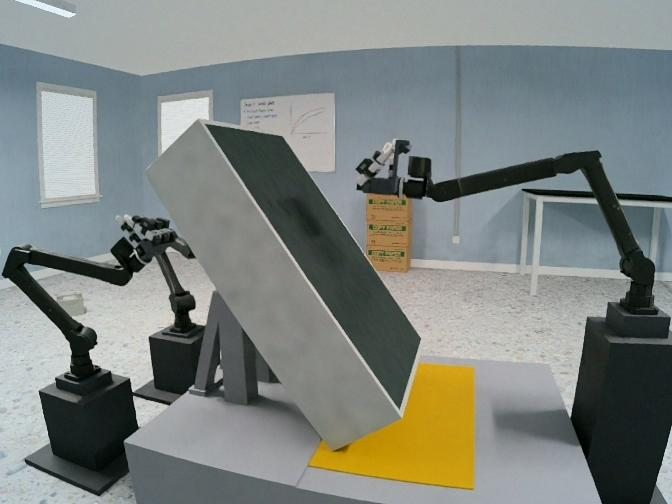

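Scene clock: 23.63 s.
Joint torques (N m): arm1=[0.62 -3.31 14.53 1.02 0.23 -0.2] | arm2=[-0.91 -3.49 14.05 1.2 -0.28 0.07] | arm3=[1.08 -20.37 15.75 1.61 0.04 -0.06]
Motor temperatures (°C): arm1=[29 31 42 28 29 27] | arm2=[28 26 42 24 27 25] | arm3=[28 33 42 29 26 26]
Heat: arm1: hottest joint3_rad 42 °C; arm2: hottest joint3_rad 42 °C; arm3: hottest joint3_rad 42 °C.
move: arm1 off_target; arm2 off_target
Joint velocities: within noise
arm1.joint_positions: joint1_rad=-0.374 joint2_rad=+0.983 joint3_rad=+0.834 joint4_rad=+0.837 joint5_rad=-0.287 joint6_rad=+0.254 hand_index_mcp=-0.828 hand_index_abd=-0.003 hand_index_pip=+0.580 hand_index_dip=+0.698 hand_middle_mcp=-1.000 hand_middle_abd=+0.002 hand_middle_pip=+0.576 hand_middle_dip=+0.696 hand_ring_mcp=-1.000 hand_ring_abd=+0.002 hand_ring_pip=+0.576 hand_ring_dip=+0.696 hand_thumb_cmc=-0.439 hand_thumb_axl=+0.677 hand_thumb_mcp=+0.232 hand_thumb_ipl=+0.168 hand_current_limit=+0.400 hand_speed=-0.600
arm1.joint_status: not commanded
arm1.hand_state: goal,goal,goal,goal,goal,goal,goal,goal,goal,goal,goal,goal,goal,goal,goal,goal
arm1.index_mcp_current_ma: 12
arm1.index_abd_current_ma: -1
arm1.index_pip_current_ma: 2
arm1.index_dip_current_ma: 1
arm1.middle_mcp_current_ma: 0
arm1.middle_abd_current_ma: 0
arm1.middle_pip_current_ma: 0
arm1.middle_dip_current_ma: 0
arm1.ring_mcp_current_ma: 0
arm1.ring_abd_current_ma: 1
arm1.ring_pip_current_ma: 0
arm1.ring_dip_current_ma: 0
arm1.thumb_cmc_current_ma: 10
arm1.thumb_axl_current_ma: 0
arm1.thumb_mcp_current_ma: 5
arm1.thumb_ipl_current_ma: 0
arm1.hand_goal_index_mcp: -0.840
arm1.hand_goal_index_abd: 0.000
arm1.hand_goal_index_pip: 0.576
arm1.hand_goal_index_dip: 0.696
arm1.hand_goal_middle_mcp: -1.000
arm1.hand_goal_middle_abd: 0.000
arm1.hand_goal_middle_pip: 0.576
arm1.hand_goal_middle_dip: 0.696
arm1.hand_goal_ring_mcp: -1.000
arm1.hand_goal_ring_abd: 0.000
arm1.hand_goal_ring_pip: 0.576
arm1.hand_goal_ring_dip: 0.696
arm1.hand_goal_thumb_cmc: -0.450
arm1.hand_goal_thumb_axl: 0.678
arm1.hand_goal_thumb_mcp: 0.226
arm1.hand_goal_thumb_ipl: 0.168
arm1.hand: x=-0.5975 y=+0.1807 z=+0.9622 quat_wxyz=(+0.630, +0.319, +0.305, +0.639) (m; scene frame)
arm1.hand_target: x=-0.6014 y=+0.1855 z=+0.9887 quat_wxyz=(+0.641, +0.299, +0.299, +0.641) (m; scene frame)
arm1.hand_status: off_target (0.028 m and 2.7 deg from the pose sent, 0.092 m and 1.4 deg at the start)
arm2.joint_positions: joint1_rad=+0.410 joint2_rad=+1.066 joint3_rad=+0.828 joint4_rad=+0.948 joint5_rad=+0.297 joint6_rad=-0.260 hand_index_mcp=-0.829 hand_index_abd=+0.000 hand_index_pip=+0.581 hand_index_dip=+0.698 hand_middle_mcp=-1.000 hand_middle_abd=+0.001 hand_middle_pip=+0.576 hand_middle_dip=+0.696 hand_ring_mcp=-1.000 hand_ring_abd=+0.001 hand_ring_pip=+0.576 hand_ring_dip=+0.696 hand_thumb_cmc=-0.439 hand_thumb_axl=+0.677 hand_thumb_mcp=+0.233 hand_thumb_ipl=+0.168 hand_current_limit=+0.400 hand_speed=-0.600
arm2.joint_status: not commanded
arm2.hand_state: goal,goal,goal,goal,goal,goal,goal,goal,goal,goal,goal,goal,goal,goal,goal,goal
arm2.index_mcp_current_ma: 50
arm2.index_abd_current_ma: 0
arm2.index_pip_current_ma: 18
arm2.index_dip_current_ma: 9
arm2.middle_mcp_current_ma: -1
arm2.middle_abd_current_ma: 4
arm2.middle_pip_current_ma: 0
arm2.middle_dip_current_ma: 0
arm2.ring_mcp_current_ma: -1
arm2.ring_abd_current_ma: 4
arm2.ring_pip_current_ma: 0
arm2.ring_dip_current_ma: 0
arm2.thumb_cmc_current_ma: 46
arm2.thumb_axl_current_ma: -3
arm2.thumb_mcp_current_ma: 34
arm2.thumb_ipl_current_ma: 1
arm2.hand_goal_index_mcp: -0.840
arm2.hand_goal_index_abd: 0.000
arm2.hand_goal_index_pip: 0.576
arm2.hand_goal_index_dip: 0.696
arm2.hand_goal_middle_mcp: -1.000
arm2.hand_goal_middle_abd: 0.000
arm2.hand_goal_middle_pip: 0.576
arm2.hand_goal_middle_dip: 0.696
arm2.hand_goal_ring_mcp: -1.000
arm2.hand_goal_ring_abd: 0.000
arm2.hand_goal_ring_pip: 0.576
arm2.hand_goal_ring_dip: 0.696
arm2.hand_goal_thumb_cmc: -0.450
arm2.hand_goal_thumb_axl: 0.678
arm2.hand_goal_thumb_mcp: 0.226
arm2.hand_goal_thumb_ipl: 0.168
arm2.hand: x=-0.5914 y=-0.2045 z=+0.9671 quat_wxyz=(+0.637, +0.303, +0.316, +0.635) (m; scene frame)
arm2.hand_target: x=-0.5913 y=-0.2101 z=+0.9890 quat_wxyz=(+0.641, +0.299, +0.299, +0.641) (m; scene frame)
arm2.hand_status: off_target (0.024 m and 2.2 deg from the pose sent, 0.094 m and 2.2 deg at the start)
arm3: as last shown
pictures: cam_low

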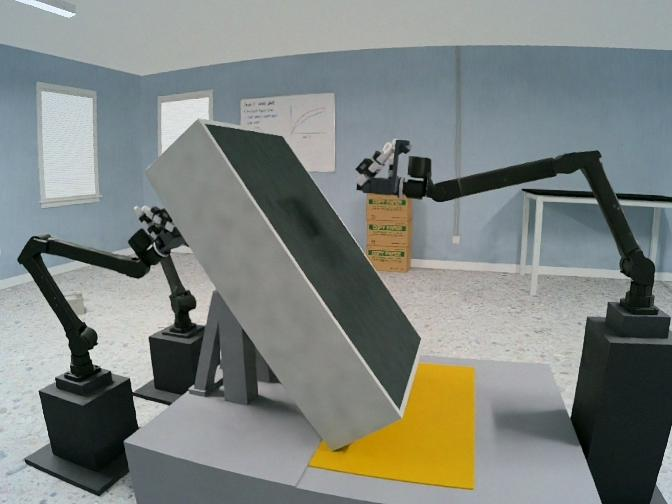

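move(arm1={"target": [-0.51, 0.185, 1.04, 0.6409, 0.2988, 0.2988, 0.6409], "speed": 0.05}, arm2={"target": [-0.50, -0.21, 1.04, 0.6409, 0.2988, 0.2988, 0.6409], "speed": 0.05}, cameras=["cam_low"])

move(arm1={"target": [-0.44, 0.185, 1.075, 0.6409, 0.2988, 0.2988, 0.6409], "speed": 0.05}, arm2={"target": [-0.43, -0.21, 1.07, 0.6409, 0.2988, 0.2988, 0.6409], "speed": 0.05}, cameras=["cam_low"])

Scene clock: 51.77 s.
Joint torques (N m): arm1=[1.96 -0.67 21.97 -0.44 -0.46 -0.02] | arm2=[-3.02 -1.85 20.56 -1.22 -1.19 0.22] | arm3=[0.56 -21.01 15.64 1.69 0.04 -0.07]
Motor temperatures (°C): arm1=[29 31 52 28 29 27] | arm2=[28 26 50 24 27 25] | arm3=[28 38 54 28 26 26]
Heat: arm1: hottest joint3_rad 52 °C; arm2: hottest joint3_rad 50 °C; arm3: hottest joint3_rad 54 °C.
move: arm1 off_target; arm2 off_target
Joint velocities: within noise
arm1.joint_positions: joint1_rad=-0.305 joint2_rad=+1.129 joint3_rad=+1.011 joint4_rad=+0.810 joint5_rad=-0.208 joint6_rad=+0.174 hand_index_mcp=-0.912 hand_index_abd=-0.003 hand_index_pip=+0.649 hand_index_dip=+0.735 hand_middle_mcp=-1.000 hand_middle_abd=+0.002 hand_middle_pip=+0.576 hand_middle_dip=+0.696 hand_ring_mcp=-1.000 hand_ring_abd=+0.002 hand_ring_pip=+0.576 hand_ring_dip=+0.696 hand_thumb_cmc=-0.439 hand_thumb_axl=+0.675 hand_thumb_mcp=+0.267 hand_thumb_ipl=+0.180 hand_current_limit=+0.400 hand_speed=-0.600
arm1.joint_status: not commanded
arm1.hand_state: blocked,goal,blocked,blocked,goal,goal,goal,goal,goal,goal,goal,goal,goal,goal,blocked,goal
arm1.index_mcp_current_ma: -179
arm1.index_abd_current_ma: -1
arm1.index_pip_current_ma: 166
arm1.index_dip_current_ma: 65
arm1.middle_mcp_current_ma: 0
arm1.middle_abd_current_ma: 0
arm1.middle_pip_current_ma: 0
arm1.middle_dip_current_ma: 0
arm1.ring_mcp_current_ma: 0
arm1.ring_abd_current_ma: 1
arm1.ring_pip_current_ma: 0
arm1.ring_dip_current_ma: 0
arm1.thumb_cmc_current_ma: 10
arm1.thumb_axl_current_ma: -2
arm1.thumb_mcp_current_ma: 101
arm1.thumb_ipl_current_ma: 18
arm1.hand_goal_index_mcp: -0.840
arm1.hand_goal_index_abd: 0.000
arm1.hand_goal_index_pip: 0.576
arm1.hand_goal_index_dip: 0.696
arm1.hand_goal_middle_mcp: -1.000
arm1.hand_goal_middle_abd: 0.000
arm1.hand_goal_middle_pip: 0.576
arm1.hand_goal_middle_dip: 0.696
arm1.hand_goal_ring_mcp: -1.000
arm1.hand_goal_ring_abd: 0.000
arm1.hand_goal_ring_pip: 0.576
arm1.hand_goal_ring_dip: 0.696
arm1.hand_goal_thumb_cmc: -0.450
arm1.hand_goal_thumb_axl: 0.678
arm1.hand_goal_thumb_mcp: 0.226
arm1.hand_goal_thumb_ipl: 0.168
arm1.hand: x=-0.5430 y=+0.1834 z=+0.9950 quat_wxyz=(+0.649, +0.314, +0.298, +0.626) (m; scene frame)
arm1.hand_target: x=-0.5178 y=+0.1872 z=+1.0325 quat_wxyz=(+0.641, +0.299, +0.299, +0.641) (m; scene frame)
arm1.hand_status: off_target (0.056 m and 2.6 deg from the pose sent, 0.117 m and 2.7 deg at the start)
arm2.joint_positions: joint1_rad=+0.353 joint2_rad=+1.214 joint3_rad=+1.024 joint4_rad=+0.908 joint5_rad=+0.258 joint6_rad=-0.218 hand_index_mcp=-0.921 hand_index_abd=+0.000 hand_index_pip=+0.656 hand_index_dip=+0.737 hand_middle_mcp=-1.000 hand_middle_abd=+0.001 hand_middle_pip=+0.576 hand_middle_dip=+0.696 hand_ring_mcp=-1.000 hand_ring_abd=+0.001 hand_ring_pip=+0.576 hand_ring_dip=+0.696 hand_thumb_cmc=-0.439 hand_thumb_axl=+0.675 hand_thumb_mcp=+0.273 hand_thumb_ipl=+0.180 hand_current_limit=+0.400 hand_speed=-0.600
arm2.joint_status: not commanded
arm2.hand_state: blocked,goal,blocked,blocked,goal,goal,goal,goal,goal,goal,goal,goal,goal,goal,blocked,goal
arm2.index_mcp_current_ma: -385
arm2.index_abd_current_ma: -1
arm2.index_pip_current_ma: 366
arm2.index_dip_current_ma: 183
arm2.middle_mcp_current_ma: -1
arm2.middle_abd_current_ma: 4
arm2.middle_pip_current_ma: 0
arm2.middle_dip_current_ma: 0
arm2.ring_mcp_current_ma: -1
arm2.ring_abd_current_ma: 4
arm2.ring_pip_current_ma: 0
arm2.ring_dip_current_ma: 0
arm2.thumb_cmc_current_ma: 45
arm2.thumb_axl_current_ma: -13
arm2.thumb_mcp_current_ma: 276
arm2.thumb_ipl_current_ma: 70
arm2.hand_goal_index_mcp: -0.840
arm2.hand_goal_index_abd: 0.000
arm2.hand_goal_index_pip: 0.576
arm2.hand_goal_index_dip: 0.696
arm2.hand_goal_middle_mcp: -1.000
arm2.hand_goal_middle_abd: 0.000
arm2.hand_goal_middle_pip: 0.576
arm2.hand_goal_middle_dip: 0.696
arm2.hand_goal_ring_mcp: -1.000
arm2.hand_goal_ring_abd: 0.000
arm2.hand_goal_ring_pip: 0.576
arm2.hand_goal_ring_dip: 0.696
arm2.hand_goal_thumb_cmc: -0.450
arm2.hand_goal_thumb_axl: 0.678
arm2.hand_goal_thumb_mcp: 0.226
arm2.hand_goal_thumb_ipl: 0.168
arm2.hand: x=-0.5324 y=-0.2042 z=+1.0006 quat_wxyz=(+0.638, +0.301, +0.307, +0.639) (m; scene frame)
arm2.hand_target: x=-0.5074 y=-0.2116 z=+1.0340 quat_wxyz=(+0.641, +0.299, +0.299, +0.641) (m; scene frame)
arm2.hand_status: off_target (0.051 m and 1.1 deg from the pose sent, 0.117 m and 2.2 deg at the start)
arm3: as last shown
pictures: cam_low

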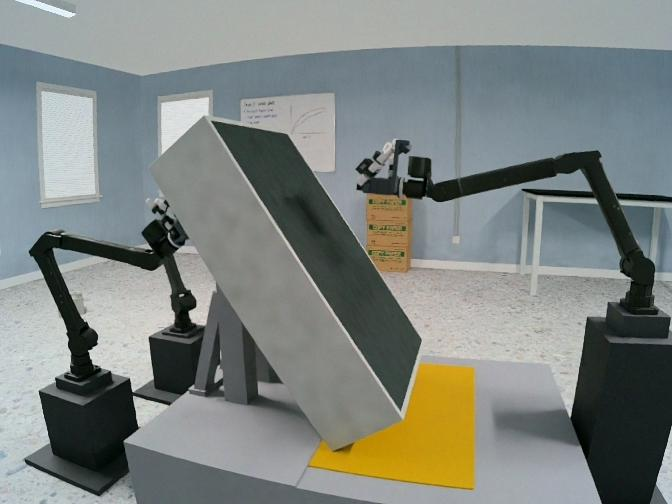

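Scene clock: 54.13 s.
Joint torques (N m): arm1=[1.32 -4.54 19.45 -0.08 -0.26 -0.02] | arm2=[-1.79 -5.54 17.28 -0.35 -0.89 0.18] | arm3=[1.03 -20.48 15.71 1.66 0.05 -0.06]
Motor temperatures (°C): arm1=[29 31 53 28 29 27] | arm2=[28 26 51 24 27 25] | arm3=[28 38 55 28 26 26]
Heat: arm1: hottest joint3_rad 53 °C; arm2: hottest joint3_rad 51 °C; arm3: hottest joint3_rad 55 °C.
move: arm1 off_target; arm2 off_target
Joint velocities: within noise
arm1.joint_positions: joint1_rad=-0.253 joint2_rad=+1.325 joint3_rad=+1.304 joint4_rad=+0.713 joint5_rad=-0.181 joint6_rad=+0.149 hand_index_mcp=-0.912 hand_index_abd=-0.003 hand_index_pip=+0.649 hand_index_dip=+0.735 hand_middle_mcp=-1.000 hand_middle_abd=+0.002 hand_middle_pip=+0.576 hand_middle_dip=+0.696 hand_ring_mcp=-1.000 hand_ring_abd=+0.002 hand_ring_pip=+0.576 hand_ring_dip=+0.696 hand_thumb_cmc=-0.439 hand_thumb_axl=+0.675 hand_thumb_mcp=+0.267 hand_thumb_ipl=+0.180 hand_current_limit=+0.400 hand_speed=-0.600
arm1.joint_status: not commanded
arm1.hand_state: blocked,goal,blocked,blocked,goal,goal,goal,goal,goal,goal,goal,goal,goal,goal,blocked,goal
arm1.index_mcp_current_ma: -179
arm1.index_abd_current_ma: -1
arm1.index_pip_current_ma: 166
arm1.index_dip_current_ma: 65
arm1.middle_mcp_current_ma: 0
arm1.middle_abd_current_ma: 0
arm1.middle_pip_current_ma: 0
arm1.middle_dip_current_ma: 0
arm1.ring_mcp_current_ma: 0
arm1.ring_abd_current_ma: 1
arm1.ring_pip_current_ma: 0
arm1.ring_dip_current_ma: 0
arm1.thumb_cmc_current_ma: 10
arm1.thumb_axl_current_ma: -2
arm1.thumb_mcp_current_ma: 101
arm1.thumb_ipl_current_ma: 18
arm1.hand_goal_index_mcp: -0.840
arm1.hand_goal_index_abd: 0.000
arm1.hand_goal_index_pip: 0.576
arm1.hand_goal_index_dip: 0.696
arm1.hand_goal_middle_mcp: -1.000
arm1.hand_goal_middle_abd: 0.000
arm1.hand_goal_middle_pip: 0.576
arm1.hand_goal_middle_dip: 0.696
arm1.hand_goal_ring_mcp: -1.000
arm1.hand_goal_ring_abd: 0.000
arm1.hand_goal_ring_pip: 0.576
arm1.hand_goal_ring_dip: 0.696
arm1.hand_goal_thumb_cmc: -0.450
arm1.hand_goal_thumb_axl: 0.678
arm1.hand_goal_thumb_mcp: 0.226
arm1.hand_goal_thumb_ipl: 0.168
arm1.hand: x=-0.4638 y=+0.1836 z=+1.0449 quat_wxyz=(+0.645, +0.309, +0.300, +0.631) (m; scene frame)
arm1.hand_target: x=-0.4448 y=+0.1863 z=+1.0702 quat_wxyz=(+0.641, +0.299, +0.299, +0.641) (m; scene frame)
arm1.hand_status: off_target (0.038 m and 1.7 deg from the pose sent, 0.130 m and 2.5 deg at the start)
arm2.joint_positions: joint1_rad=+0.295 joint2_rad=+1.402 joint3_rad=+1.326 joint4_rad=+0.798 joint5_rad=+0.219 joint6_rad=-0.182 hand_index_mcp=-0.920 hand_index_abd=+0.000 hand_index_pip=+0.656 hand_index_dip=+0.737 hand_middle_mcp=-1.000 hand_middle_abd=+0.001 hand_middle_pip=+0.576 hand_middle_dip=+0.696 hand_ring_mcp=-1.000 hand_ring_abd=+0.001 hand_ring_pip=+0.576 hand_ring_dip=+0.696 hand_thumb_cmc=-0.439 hand_thumb_axl=+0.675 hand_thumb_mcp=+0.273 hand_thumb_ipl=+0.180 hand_current_limit=+0.400 hand_speed=-0.600
arm2.joint_status: not commanded
arm2.hand_state: blocked,goal,blocked,blocked,goal,goal,goal,goal,goal,goal,goal,goal,goal,goal,blocked,goal
arm2.index_mcp_current_ma: -385
arm2.index_abd_current_ma: -1
arm2.index_pip_current_ma: 366
arm2.index_dip_current_ma: 183
arm2.middle_mcp_current_ma: -1
arm2.middle_abd_current_ma: 4
arm2.middle_pip_current_ma: 0
arm2.middle_dip_current_ma: 0
arm2.ring_mcp_current_ma: -1
arm2.ring_abd_current_ma: 4
arm2.ring_pip_current_ma: 0
arm2.ring_dip_current_ma: 0
arm2.thumb_cmc_current_ma: 45
arm2.thumb_axl_current_ma: -13
arm2.thumb_mcp_current_ma: 276
arm2.thumb_ipl_current_ma: 70
arm2.hand_goal_index_mcp: -0.840
arm2.hand_goal_index_abd: 0.000
arm2.hand_goal_index_pip: 0.576
arm2.hand_goal_index_dip: 0.696
arm2.hand_goal_middle_mcp: -1.000
arm2.hand_goal_middle_abd: 0.000
arm2.hand_goal_middle_pip: 0.576
arm2.hand_goal_middle_dip: 0.696
arm2.hand_goal_ring_mcp: -1.000
arm2.hand_goal_ring_abd: 0.000
arm2.hand_goal_ring_pip: 0.576
arm2.hand_goal_ring_dip: 0.696
arm2.hand_goal_thumb_cmc: -0.450
arm2.hand_goal_thumb_axl: 0.678
arm2.hand_goal_thumb_mcp: 0.226
arm2.hand_goal_thumb_ipl: 0.168
arm2.hand: x=-0.4528 y=-0.2044 z=+1.0503 quat_wxyz=(+0.641, +0.300, +0.301, +0.639) (m; scene frame)
arm2.hand_target: x=-0.4334 y=-0.2107 z=+1.0670 quat_wxyz=(+0.641, +0.299, +0.299, +0.641) (m; scene frame)
arm2.hand_status: off_target (0.031 m and 0.3 deg from the pose sent, 0.124 m and 1.1 deg at the start)
arm3: as last shown
pictures: cam_low

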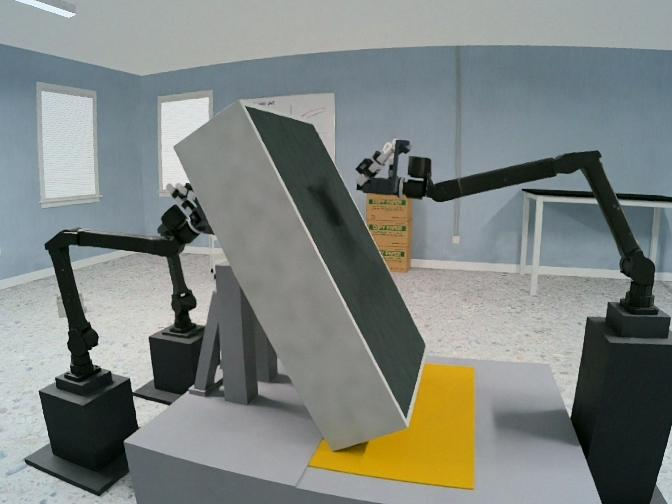

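move(arm1={"target": [-0.39, 0.185, 1.10, 0.6409, 0.2988, 0.2988, 0.6409], "speed": 0.05}, arm2={"target": [-0.385, -0.21, 1.095, 0.6409, 0.2988, 0.2988, 0.6409], "speed": 0.05})

move(arm1={"target": [-0.335, 0.185, 1.10, 0.6409, 0.2988, 0.2988, 0.6409], "speed": 0.04}, arm2={"target": [-0.335, -0.21, 1.10, 0.6409, 0.2988, 0.2988, 0.6409], "speed": 0.04}, cameras=["cam_low"])

Scene clock: 62.40 s.
Joint torques (N m): arm1=[1.26 -7.65 18.35 0.43 0.21 -0.01] | arm2=[-1.03 -8.23 15.64 0.68 -0.31 0.12] | arm3=[0.73 -20.84 15.79 1.69 0.02 -0.05]
Motor temperatures (°C): arm1=[29 31 58 28 29 27] | arm2=[28 26 54 24 27 25] | arm3=[28 39 57 28 26 26]
Heat: arm1: hottest joint3_rad 58 °C; arm2: hottest joint3_rad 54 °C; arm3: hottest joint3_rad 57 °C.
move: arm1 off_target; arm2 off_target
Joint velocities: within noise
arm1.joint_positions: joint1_rad=-0.228 joint2_rad=+1.468 joint3_rad=+1.530 joint4_rad=+0.620 joint5_rad=-0.174 joint6_rad=+0.131 hand_index_mcp=-0.895 hand_index_abd=-0.003 hand_index_pip=+0.629 hand_index_dip=+0.727 hand_middle_mcp=-1.000 hand_middle_abd=+0.002 hand_middle_pip=+0.576 hand_middle_dip=+0.696 hand_ring_mcp=-1.000 hand_ring_abd=+0.002 hand_ring_pip=+0.576 hand_ring_dip=+0.696 hand_thumb_cmc=-0.439 hand_thumb_axl=+0.675 hand_thumb_mcp=+0.267 hand_thumb_ipl=+0.180 hand_current_limit=+0.400 hand_speed=-0.600
arm1.joint_status: not commanded
arm1.hand_state: blocked,goal,blocked,blocked,goal,goal,goal,goal,goal,goal,goal,goal,goal,goal,blocked,goal
arm1.index_mcp_current_ma: -120
arm1.index_abd_current_ma: -1
arm1.index_pip_current_ma: 104
arm1.index_dip_current_ma: 45
arm1.middle_mcp_current_ma: 0
arm1.middle_abd_current_ma: 0
arm1.middle_pip_current_ma: 0
arm1.middle_dip_current_ma: 0
arm1.ring_mcp_current_ma: 0
arm1.ring_abd_current_ma: 1
arm1.ring_pip_current_ma: 0
arm1.ring_dip_current_ma: 0
arm1.thumb_cmc_current_ma: 10
arm1.thumb_axl_current_ma: -2
arm1.thumb_mcp_current_ma: 101
arm1.thumb_ipl_current_ma: 18
arm1.hand_goal_index_mcp: -0.840
arm1.hand_goal_index_abd: 0.000
arm1.hand_goal_index_pip: 0.576
arm1.hand_goal_index_dip: 0.696
arm1.hand_goal_middle_mcp: -1.000
arm1.hand_goal_middle_abd: 0.000
arm1.hand_goal_middle_pip: 0.576
arm1.hand_goal_middle_dip: 0.696
arm1.hand_goal_ring_mcp: -1.000
arm1.hand_goal_ring_abd: 0.000
arm1.hand_goal_ring_pip: 0.576
arm1.hand_goal_ring_dip: 0.696
arm1.hand_goal_thumb_cmc: -0.450
arm1.hand_goal_thumb_axl: 0.678
arm1.hand_goal_thumb_mcp: 0.226
arm1.hand_goal_thumb_ipl: 0.168
arm1.hand: x=-0.4065 y=+0.1834 z=+1.0756 quat_wxyz=(+0.642, +0.308, +0.306, +0.632) (m; scene frame)
arm1.hand_target: x=-0.3938 y=+0.1861 z=+1.0964 quat_wxyz=(+0.641, +0.299, +0.299, +0.641) (m; scene frame)
arm1.hand_status: off_target (0.029 m and 1.7 deg from the pose sent, 0.092 m and 1.7 deg at the start)
arm2.joint_positions: joint1_rad=+0.263 joint2_rad=+1.531 joint3_rad=+1.549 joint4_rad=+0.690 joint5_rad=+0.189 joint6_rad=-0.163 hand_index_mcp=-0.868 hand_index_abd=-0.001 hand_index_pip=+0.592 hand_index_dip=+0.705 hand_middle_mcp=-1.000 hand_middle_abd=+0.001 hand_middle_pip=+0.576 hand_middle_dip=+0.696 hand_ring_mcp=-1.000 hand_ring_abd=+0.001 hand_ring_pip=+0.576 hand_ring_dip=+0.696 hand_thumb_cmc=-0.440 hand_thumb_axl=+0.675 hand_thumb_mcp=+0.267 hand_thumb_ipl=+0.180 hand_current_limit=+0.400 hand_speed=-0.600
arm2.joint_status: not commanded
arm2.hand_state: blocked,goal,goal,goal,goal,goal,goal,goal,goal,goal,goal,goal,goal,goal,blocked,goal
arm2.index_mcp_current_ma: -127
arm2.index_abd_current_ma: -4
arm2.index_pip_current_ma: 68
arm2.index_dip_current_ma: 36
arm2.middle_mcp_current_ma: -1
arm2.middle_abd_current_ma: 4
arm2.middle_pip_current_ma: 0
arm2.middle_dip_current_ma: 0
arm2.ring_mcp_current_ma: -1
arm2.ring_abd_current_ma: 4
arm2.ring_pip_current_ma: 0
arm2.ring_dip_current_ma: 0
arm2.thumb_cmc_current_ma: 40
arm2.thumb_axl_current_ma: -13
arm2.thumb_mcp_current_ma: 238
arm2.thumb_ipl_current_ma: 70
arm2.hand_goal_index_mcp: -0.840
arm2.hand_goal_index_abd: 0.000
arm2.hand_goal_index_pip: 0.576
arm2.hand_goal_index_dip: 0.696
arm2.hand_goal_middle_mcp: -1.000
arm2.hand_goal_middle_abd: 0.000
arm2.hand_goal_middle_pip: 0.576
arm2.hand_goal_middle_dip: 0.696
arm2.hand_goal_ring_mcp: -1.000
arm2.hand_goal_ring_abd: 0.000
arm2.hand_goal_ring_pip: 0.576
arm2.hand_goal_ring_dip: 0.696
arm2.hand_goal_thumb_cmc: -0.450
arm2.hand_goal_thumb_axl: 0.678
arm2.hand_goal_thumb_mcp: 0.226
arm2.hand_goal_thumb_ipl: 0.168
arm2.hand: x=-0.3976 y=-0.2044 z=+1.0810 quat_wxyz=(+0.640, +0.299, +0.307, +0.638) (m; scene frame)
arm2.hand_target: x=-0.3868 y=-0.2102 z=+1.0934 quat_wxyz=(+0.641, +0.299, +0.299, +0.641) (m; scene frame)
arm2.hand_status: off_target (0.020 m and 1.0 deg from the pose sent, 0.081 m and 0.3 deg at the start)
arm3: as last shown
pictures: none

Scene clock: 64.47 s.
Joint torques (N m): arm1=[1.14 -8.94 16.21 0.4 0.11 -0.09] | arm2=[-0.91 -10.81 14.16 0.87 -0.16 0.01] | arm3=[0.56 -20.95 15.75 1.73 0.06 -0.08]
Motor temperatures (°C): arm1=[29 31 59 28 29 27] | arm2=[28 26 54 24 27 25] | arm3=[28 39 58 28 26 26]
Heat: arm1: hottest joint3_rad 59 °C; arm2: hottest joint3_rad 54 °C; arm3: hottest joint3_rad 58 °C.
move: arm1 off_target; arm2 off_target
Joint velocities: within noise
arm1.joint_positions: joint1_rad=-0.206 joint2_rad=+1.611 joint3_rad=+1.735 joint4_rad=+0.583 joint5_rad=-0.155 joint6_rad=+0.123 hand_index_mcp=-0.844 hand_index_abd=-0.003 hand_index_pip=+0.583 hand_index_dip=+0.701 hand_middle_mcp=-1.000 hand_middle_abd=+0.002 hand_middle_pip=+0.576 hand_middle_dip=+0.696 hand_ring_mcp=-1.000 hand_ring_abd=+0.002 hand_ring_pip=+0.576 hand_ring_dip=+0.696 hand_thumb_cmc=-0.441 hand_thumb_axl=+0.675 hand_thumb_mcp=+0.247 hand_thumb_ipl=+0.178 hand_current_limit=+0.400 hand_speed=-0.600
arm1.joint_status: not commanded
arm1.hand_state: goal,goal,goal,goal,goal,goal,goal,goal,goal,goal,goal,goal,goal,goal,blocked,goal
arm1.index_mcp_current_ma: -2
arm1.index_abd_current_ma: -1
arm1.index_pip_current_ma: 5
arm1.index_dip_current_ma: 3
arm1.middle_mcp_current_ma: 0
arm1.middle_abd_current_ma: 0
arm1.middle_pip_current_ma: 0
arm1.middle_dip_current_ma: 0
arm1.ring_mcp_current_ma: 0
arm1.ring_abd_current_ma: 1
arm1.ring_pip_current_ma: 0
arm1.ring_dip_current_ma: 0
arm1.thumb_cmc_current_ma: 7
arm1.thumb_axl_current_ma: -2
arm1.thumb_mcp_current_ma: 37
arm1.thumb_ipl_current_ma: 13
arm1.hand_goal_index_mcp: -0.840
arm1.hand_goal_index_abd: 0.000
arm1.hand_goal_index_pip: 0.576
arm1.hand_goal_index_dip: 0.696
arm1.hand_goal_middle_mcp: -1.000
arm1.hand_goal_middle_abd: 0.000
arm1.hand_goal_middle_pip: 0.576
arm1.hand_goal_middle_dip: 0.696
arm1.hand_goal_ring_mcp: -1.000
arm1.hand_goal_ring_abd: 0.000
arm1.hand_goal_ring_pip: 0.576
arm1.hand_goal_ring_dip: 0.696
arm1.hand_goal_thumb_cmc: -0.450
arm1.hand_goal_thumb_axl: 0.678
arm1.hand_goal_thumb_mcp: 0.226
arm1.hand_goal_thumb_ipl: 0.168
arm1.hand: x=-0.3585 y=+0.1835 z=+1.0944 quat_wxyz=(+0.645, +0.299, +0.298, +0.637) (m; scene frame)
arm1.hand_target: x=-0.3378 y=+0.1857 z=+1.0971 quat_wxyz=(+0.641, +0.299, +0.299, +0.641) (m; scene frame)
arm1.hand_status: off_target (0.024 m and 0.7 deg from the pose sent, 0.076 m and 1.7 deg at the start)
arm2.joint_positions: joint1_rad=+0.241 joint2_rad=+1.676 joint3_rad=+1.751 joint4_rad=+0.635 joint5_rad=+0.170 joint6_rad=-0.137 hand_index_mcp=-0.845 hand_index_abd=-0.001 hand_index_pip=+0.583 hand_index_dip=+0.701 hand_middle_mcp=-1.000 hand_middle_abd=+0.001 hand_middle_pip=+0.576 hand_middle_dip=+0.696 hand_ring_mcp=-1.000 hand_ring_abd=+0.001 hand_ring_pip=+0.576 hand_ring_dip=+0.696 hand_thumb_cmc=-0.443 hand_thumb_axl=+0.675 hand_thumb_mcp=+0.249 hand_thumb_ipl=+0.178 hand_current_limit=+0.400 hand_speed=-0.600
arm2.joint_status: not commanded
arm2.hand_state: goal,goal,goal,goal,goal,goal,goal,goal,goal,goal,goal,goal,goal,goal,blocked,goal
arm2.index_mcp_current_ma: -22
arm2.index_abd_current_ma: -4
arm2.index_pip_current_ma: 25
arm2.index_dip_current_ma: 20
arm2.middle_mcp_current_ma: -1
arm2.middle_abd_current_ma: 4
arm2.middle_pip_current_ma: 0
arm2.middle_dip_current_ma: 0
arm2.ring_mcp_current_ma: -1
arm2.ring_abd_current_ma: 4
arm2.ring_pip_current_ma: 0
arm2.ring_dip_current_ma: 0
arm2.thumb_cmc_current_ma: 30
arm2.thumb_axl_current_ma: -13
arm2.thumb_mcp_current_ma: 130
arm2.thumb_ipl_current_ma: 54
arm2.hand_goal_index_mcp: -0.840
arm2.hand_goal_index_abd: 0.000
arm2.hand_goal_index_pip: 0.576
arm2.hand_goal_index_dip: 0.696
arm2.hand_goal_middle_mcp: -1.000
arm2.hand_goal_middle_abd: 0.000
arm2.hand_goal_middle_pip: 0.576
arm2.hand_goal_middle_dip: 0.696
arm2.hand_goal_ring_mcp: -1.000
arm2.hand_goal_ring_abd: 0.000
arm2.hand_goal_ring_pip: 0.576
arm2.hand_goal_ring_dip: 0.696
arm2.hand_goal_thumb_cmc: -0.450
arm2.hand_goal_thumb_axl: 0.678
arm2.hand_goal_thumb_mcp: 0.226
arm2.hand_goal_thumb_ipl: 0.168
arm2.hand: x=-0.3438 y=-0.2036 z=+1.0913 quat_wxyz=(+0.637, +0.299, +0.304, +0.643) (m; scene frame)
arm2.hand_target: x=-0.3362 y=-0.2102 z=+1.0992 quat_wxyz=(+0.641, +0.299, +0.299, +0.641) (m; scene frame)
arm2.hand_status: off_target (0.014 m and 0.8 deg from the pose sent, 0.066 m and 1.0 deg at the start)
arm3: as last shown
pictures: cam_low

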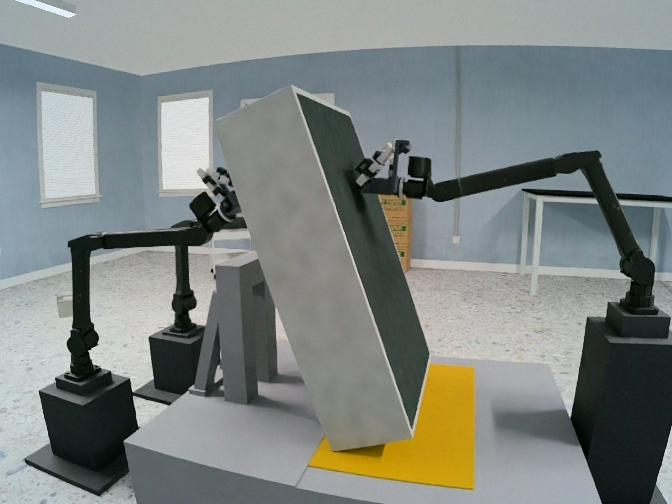

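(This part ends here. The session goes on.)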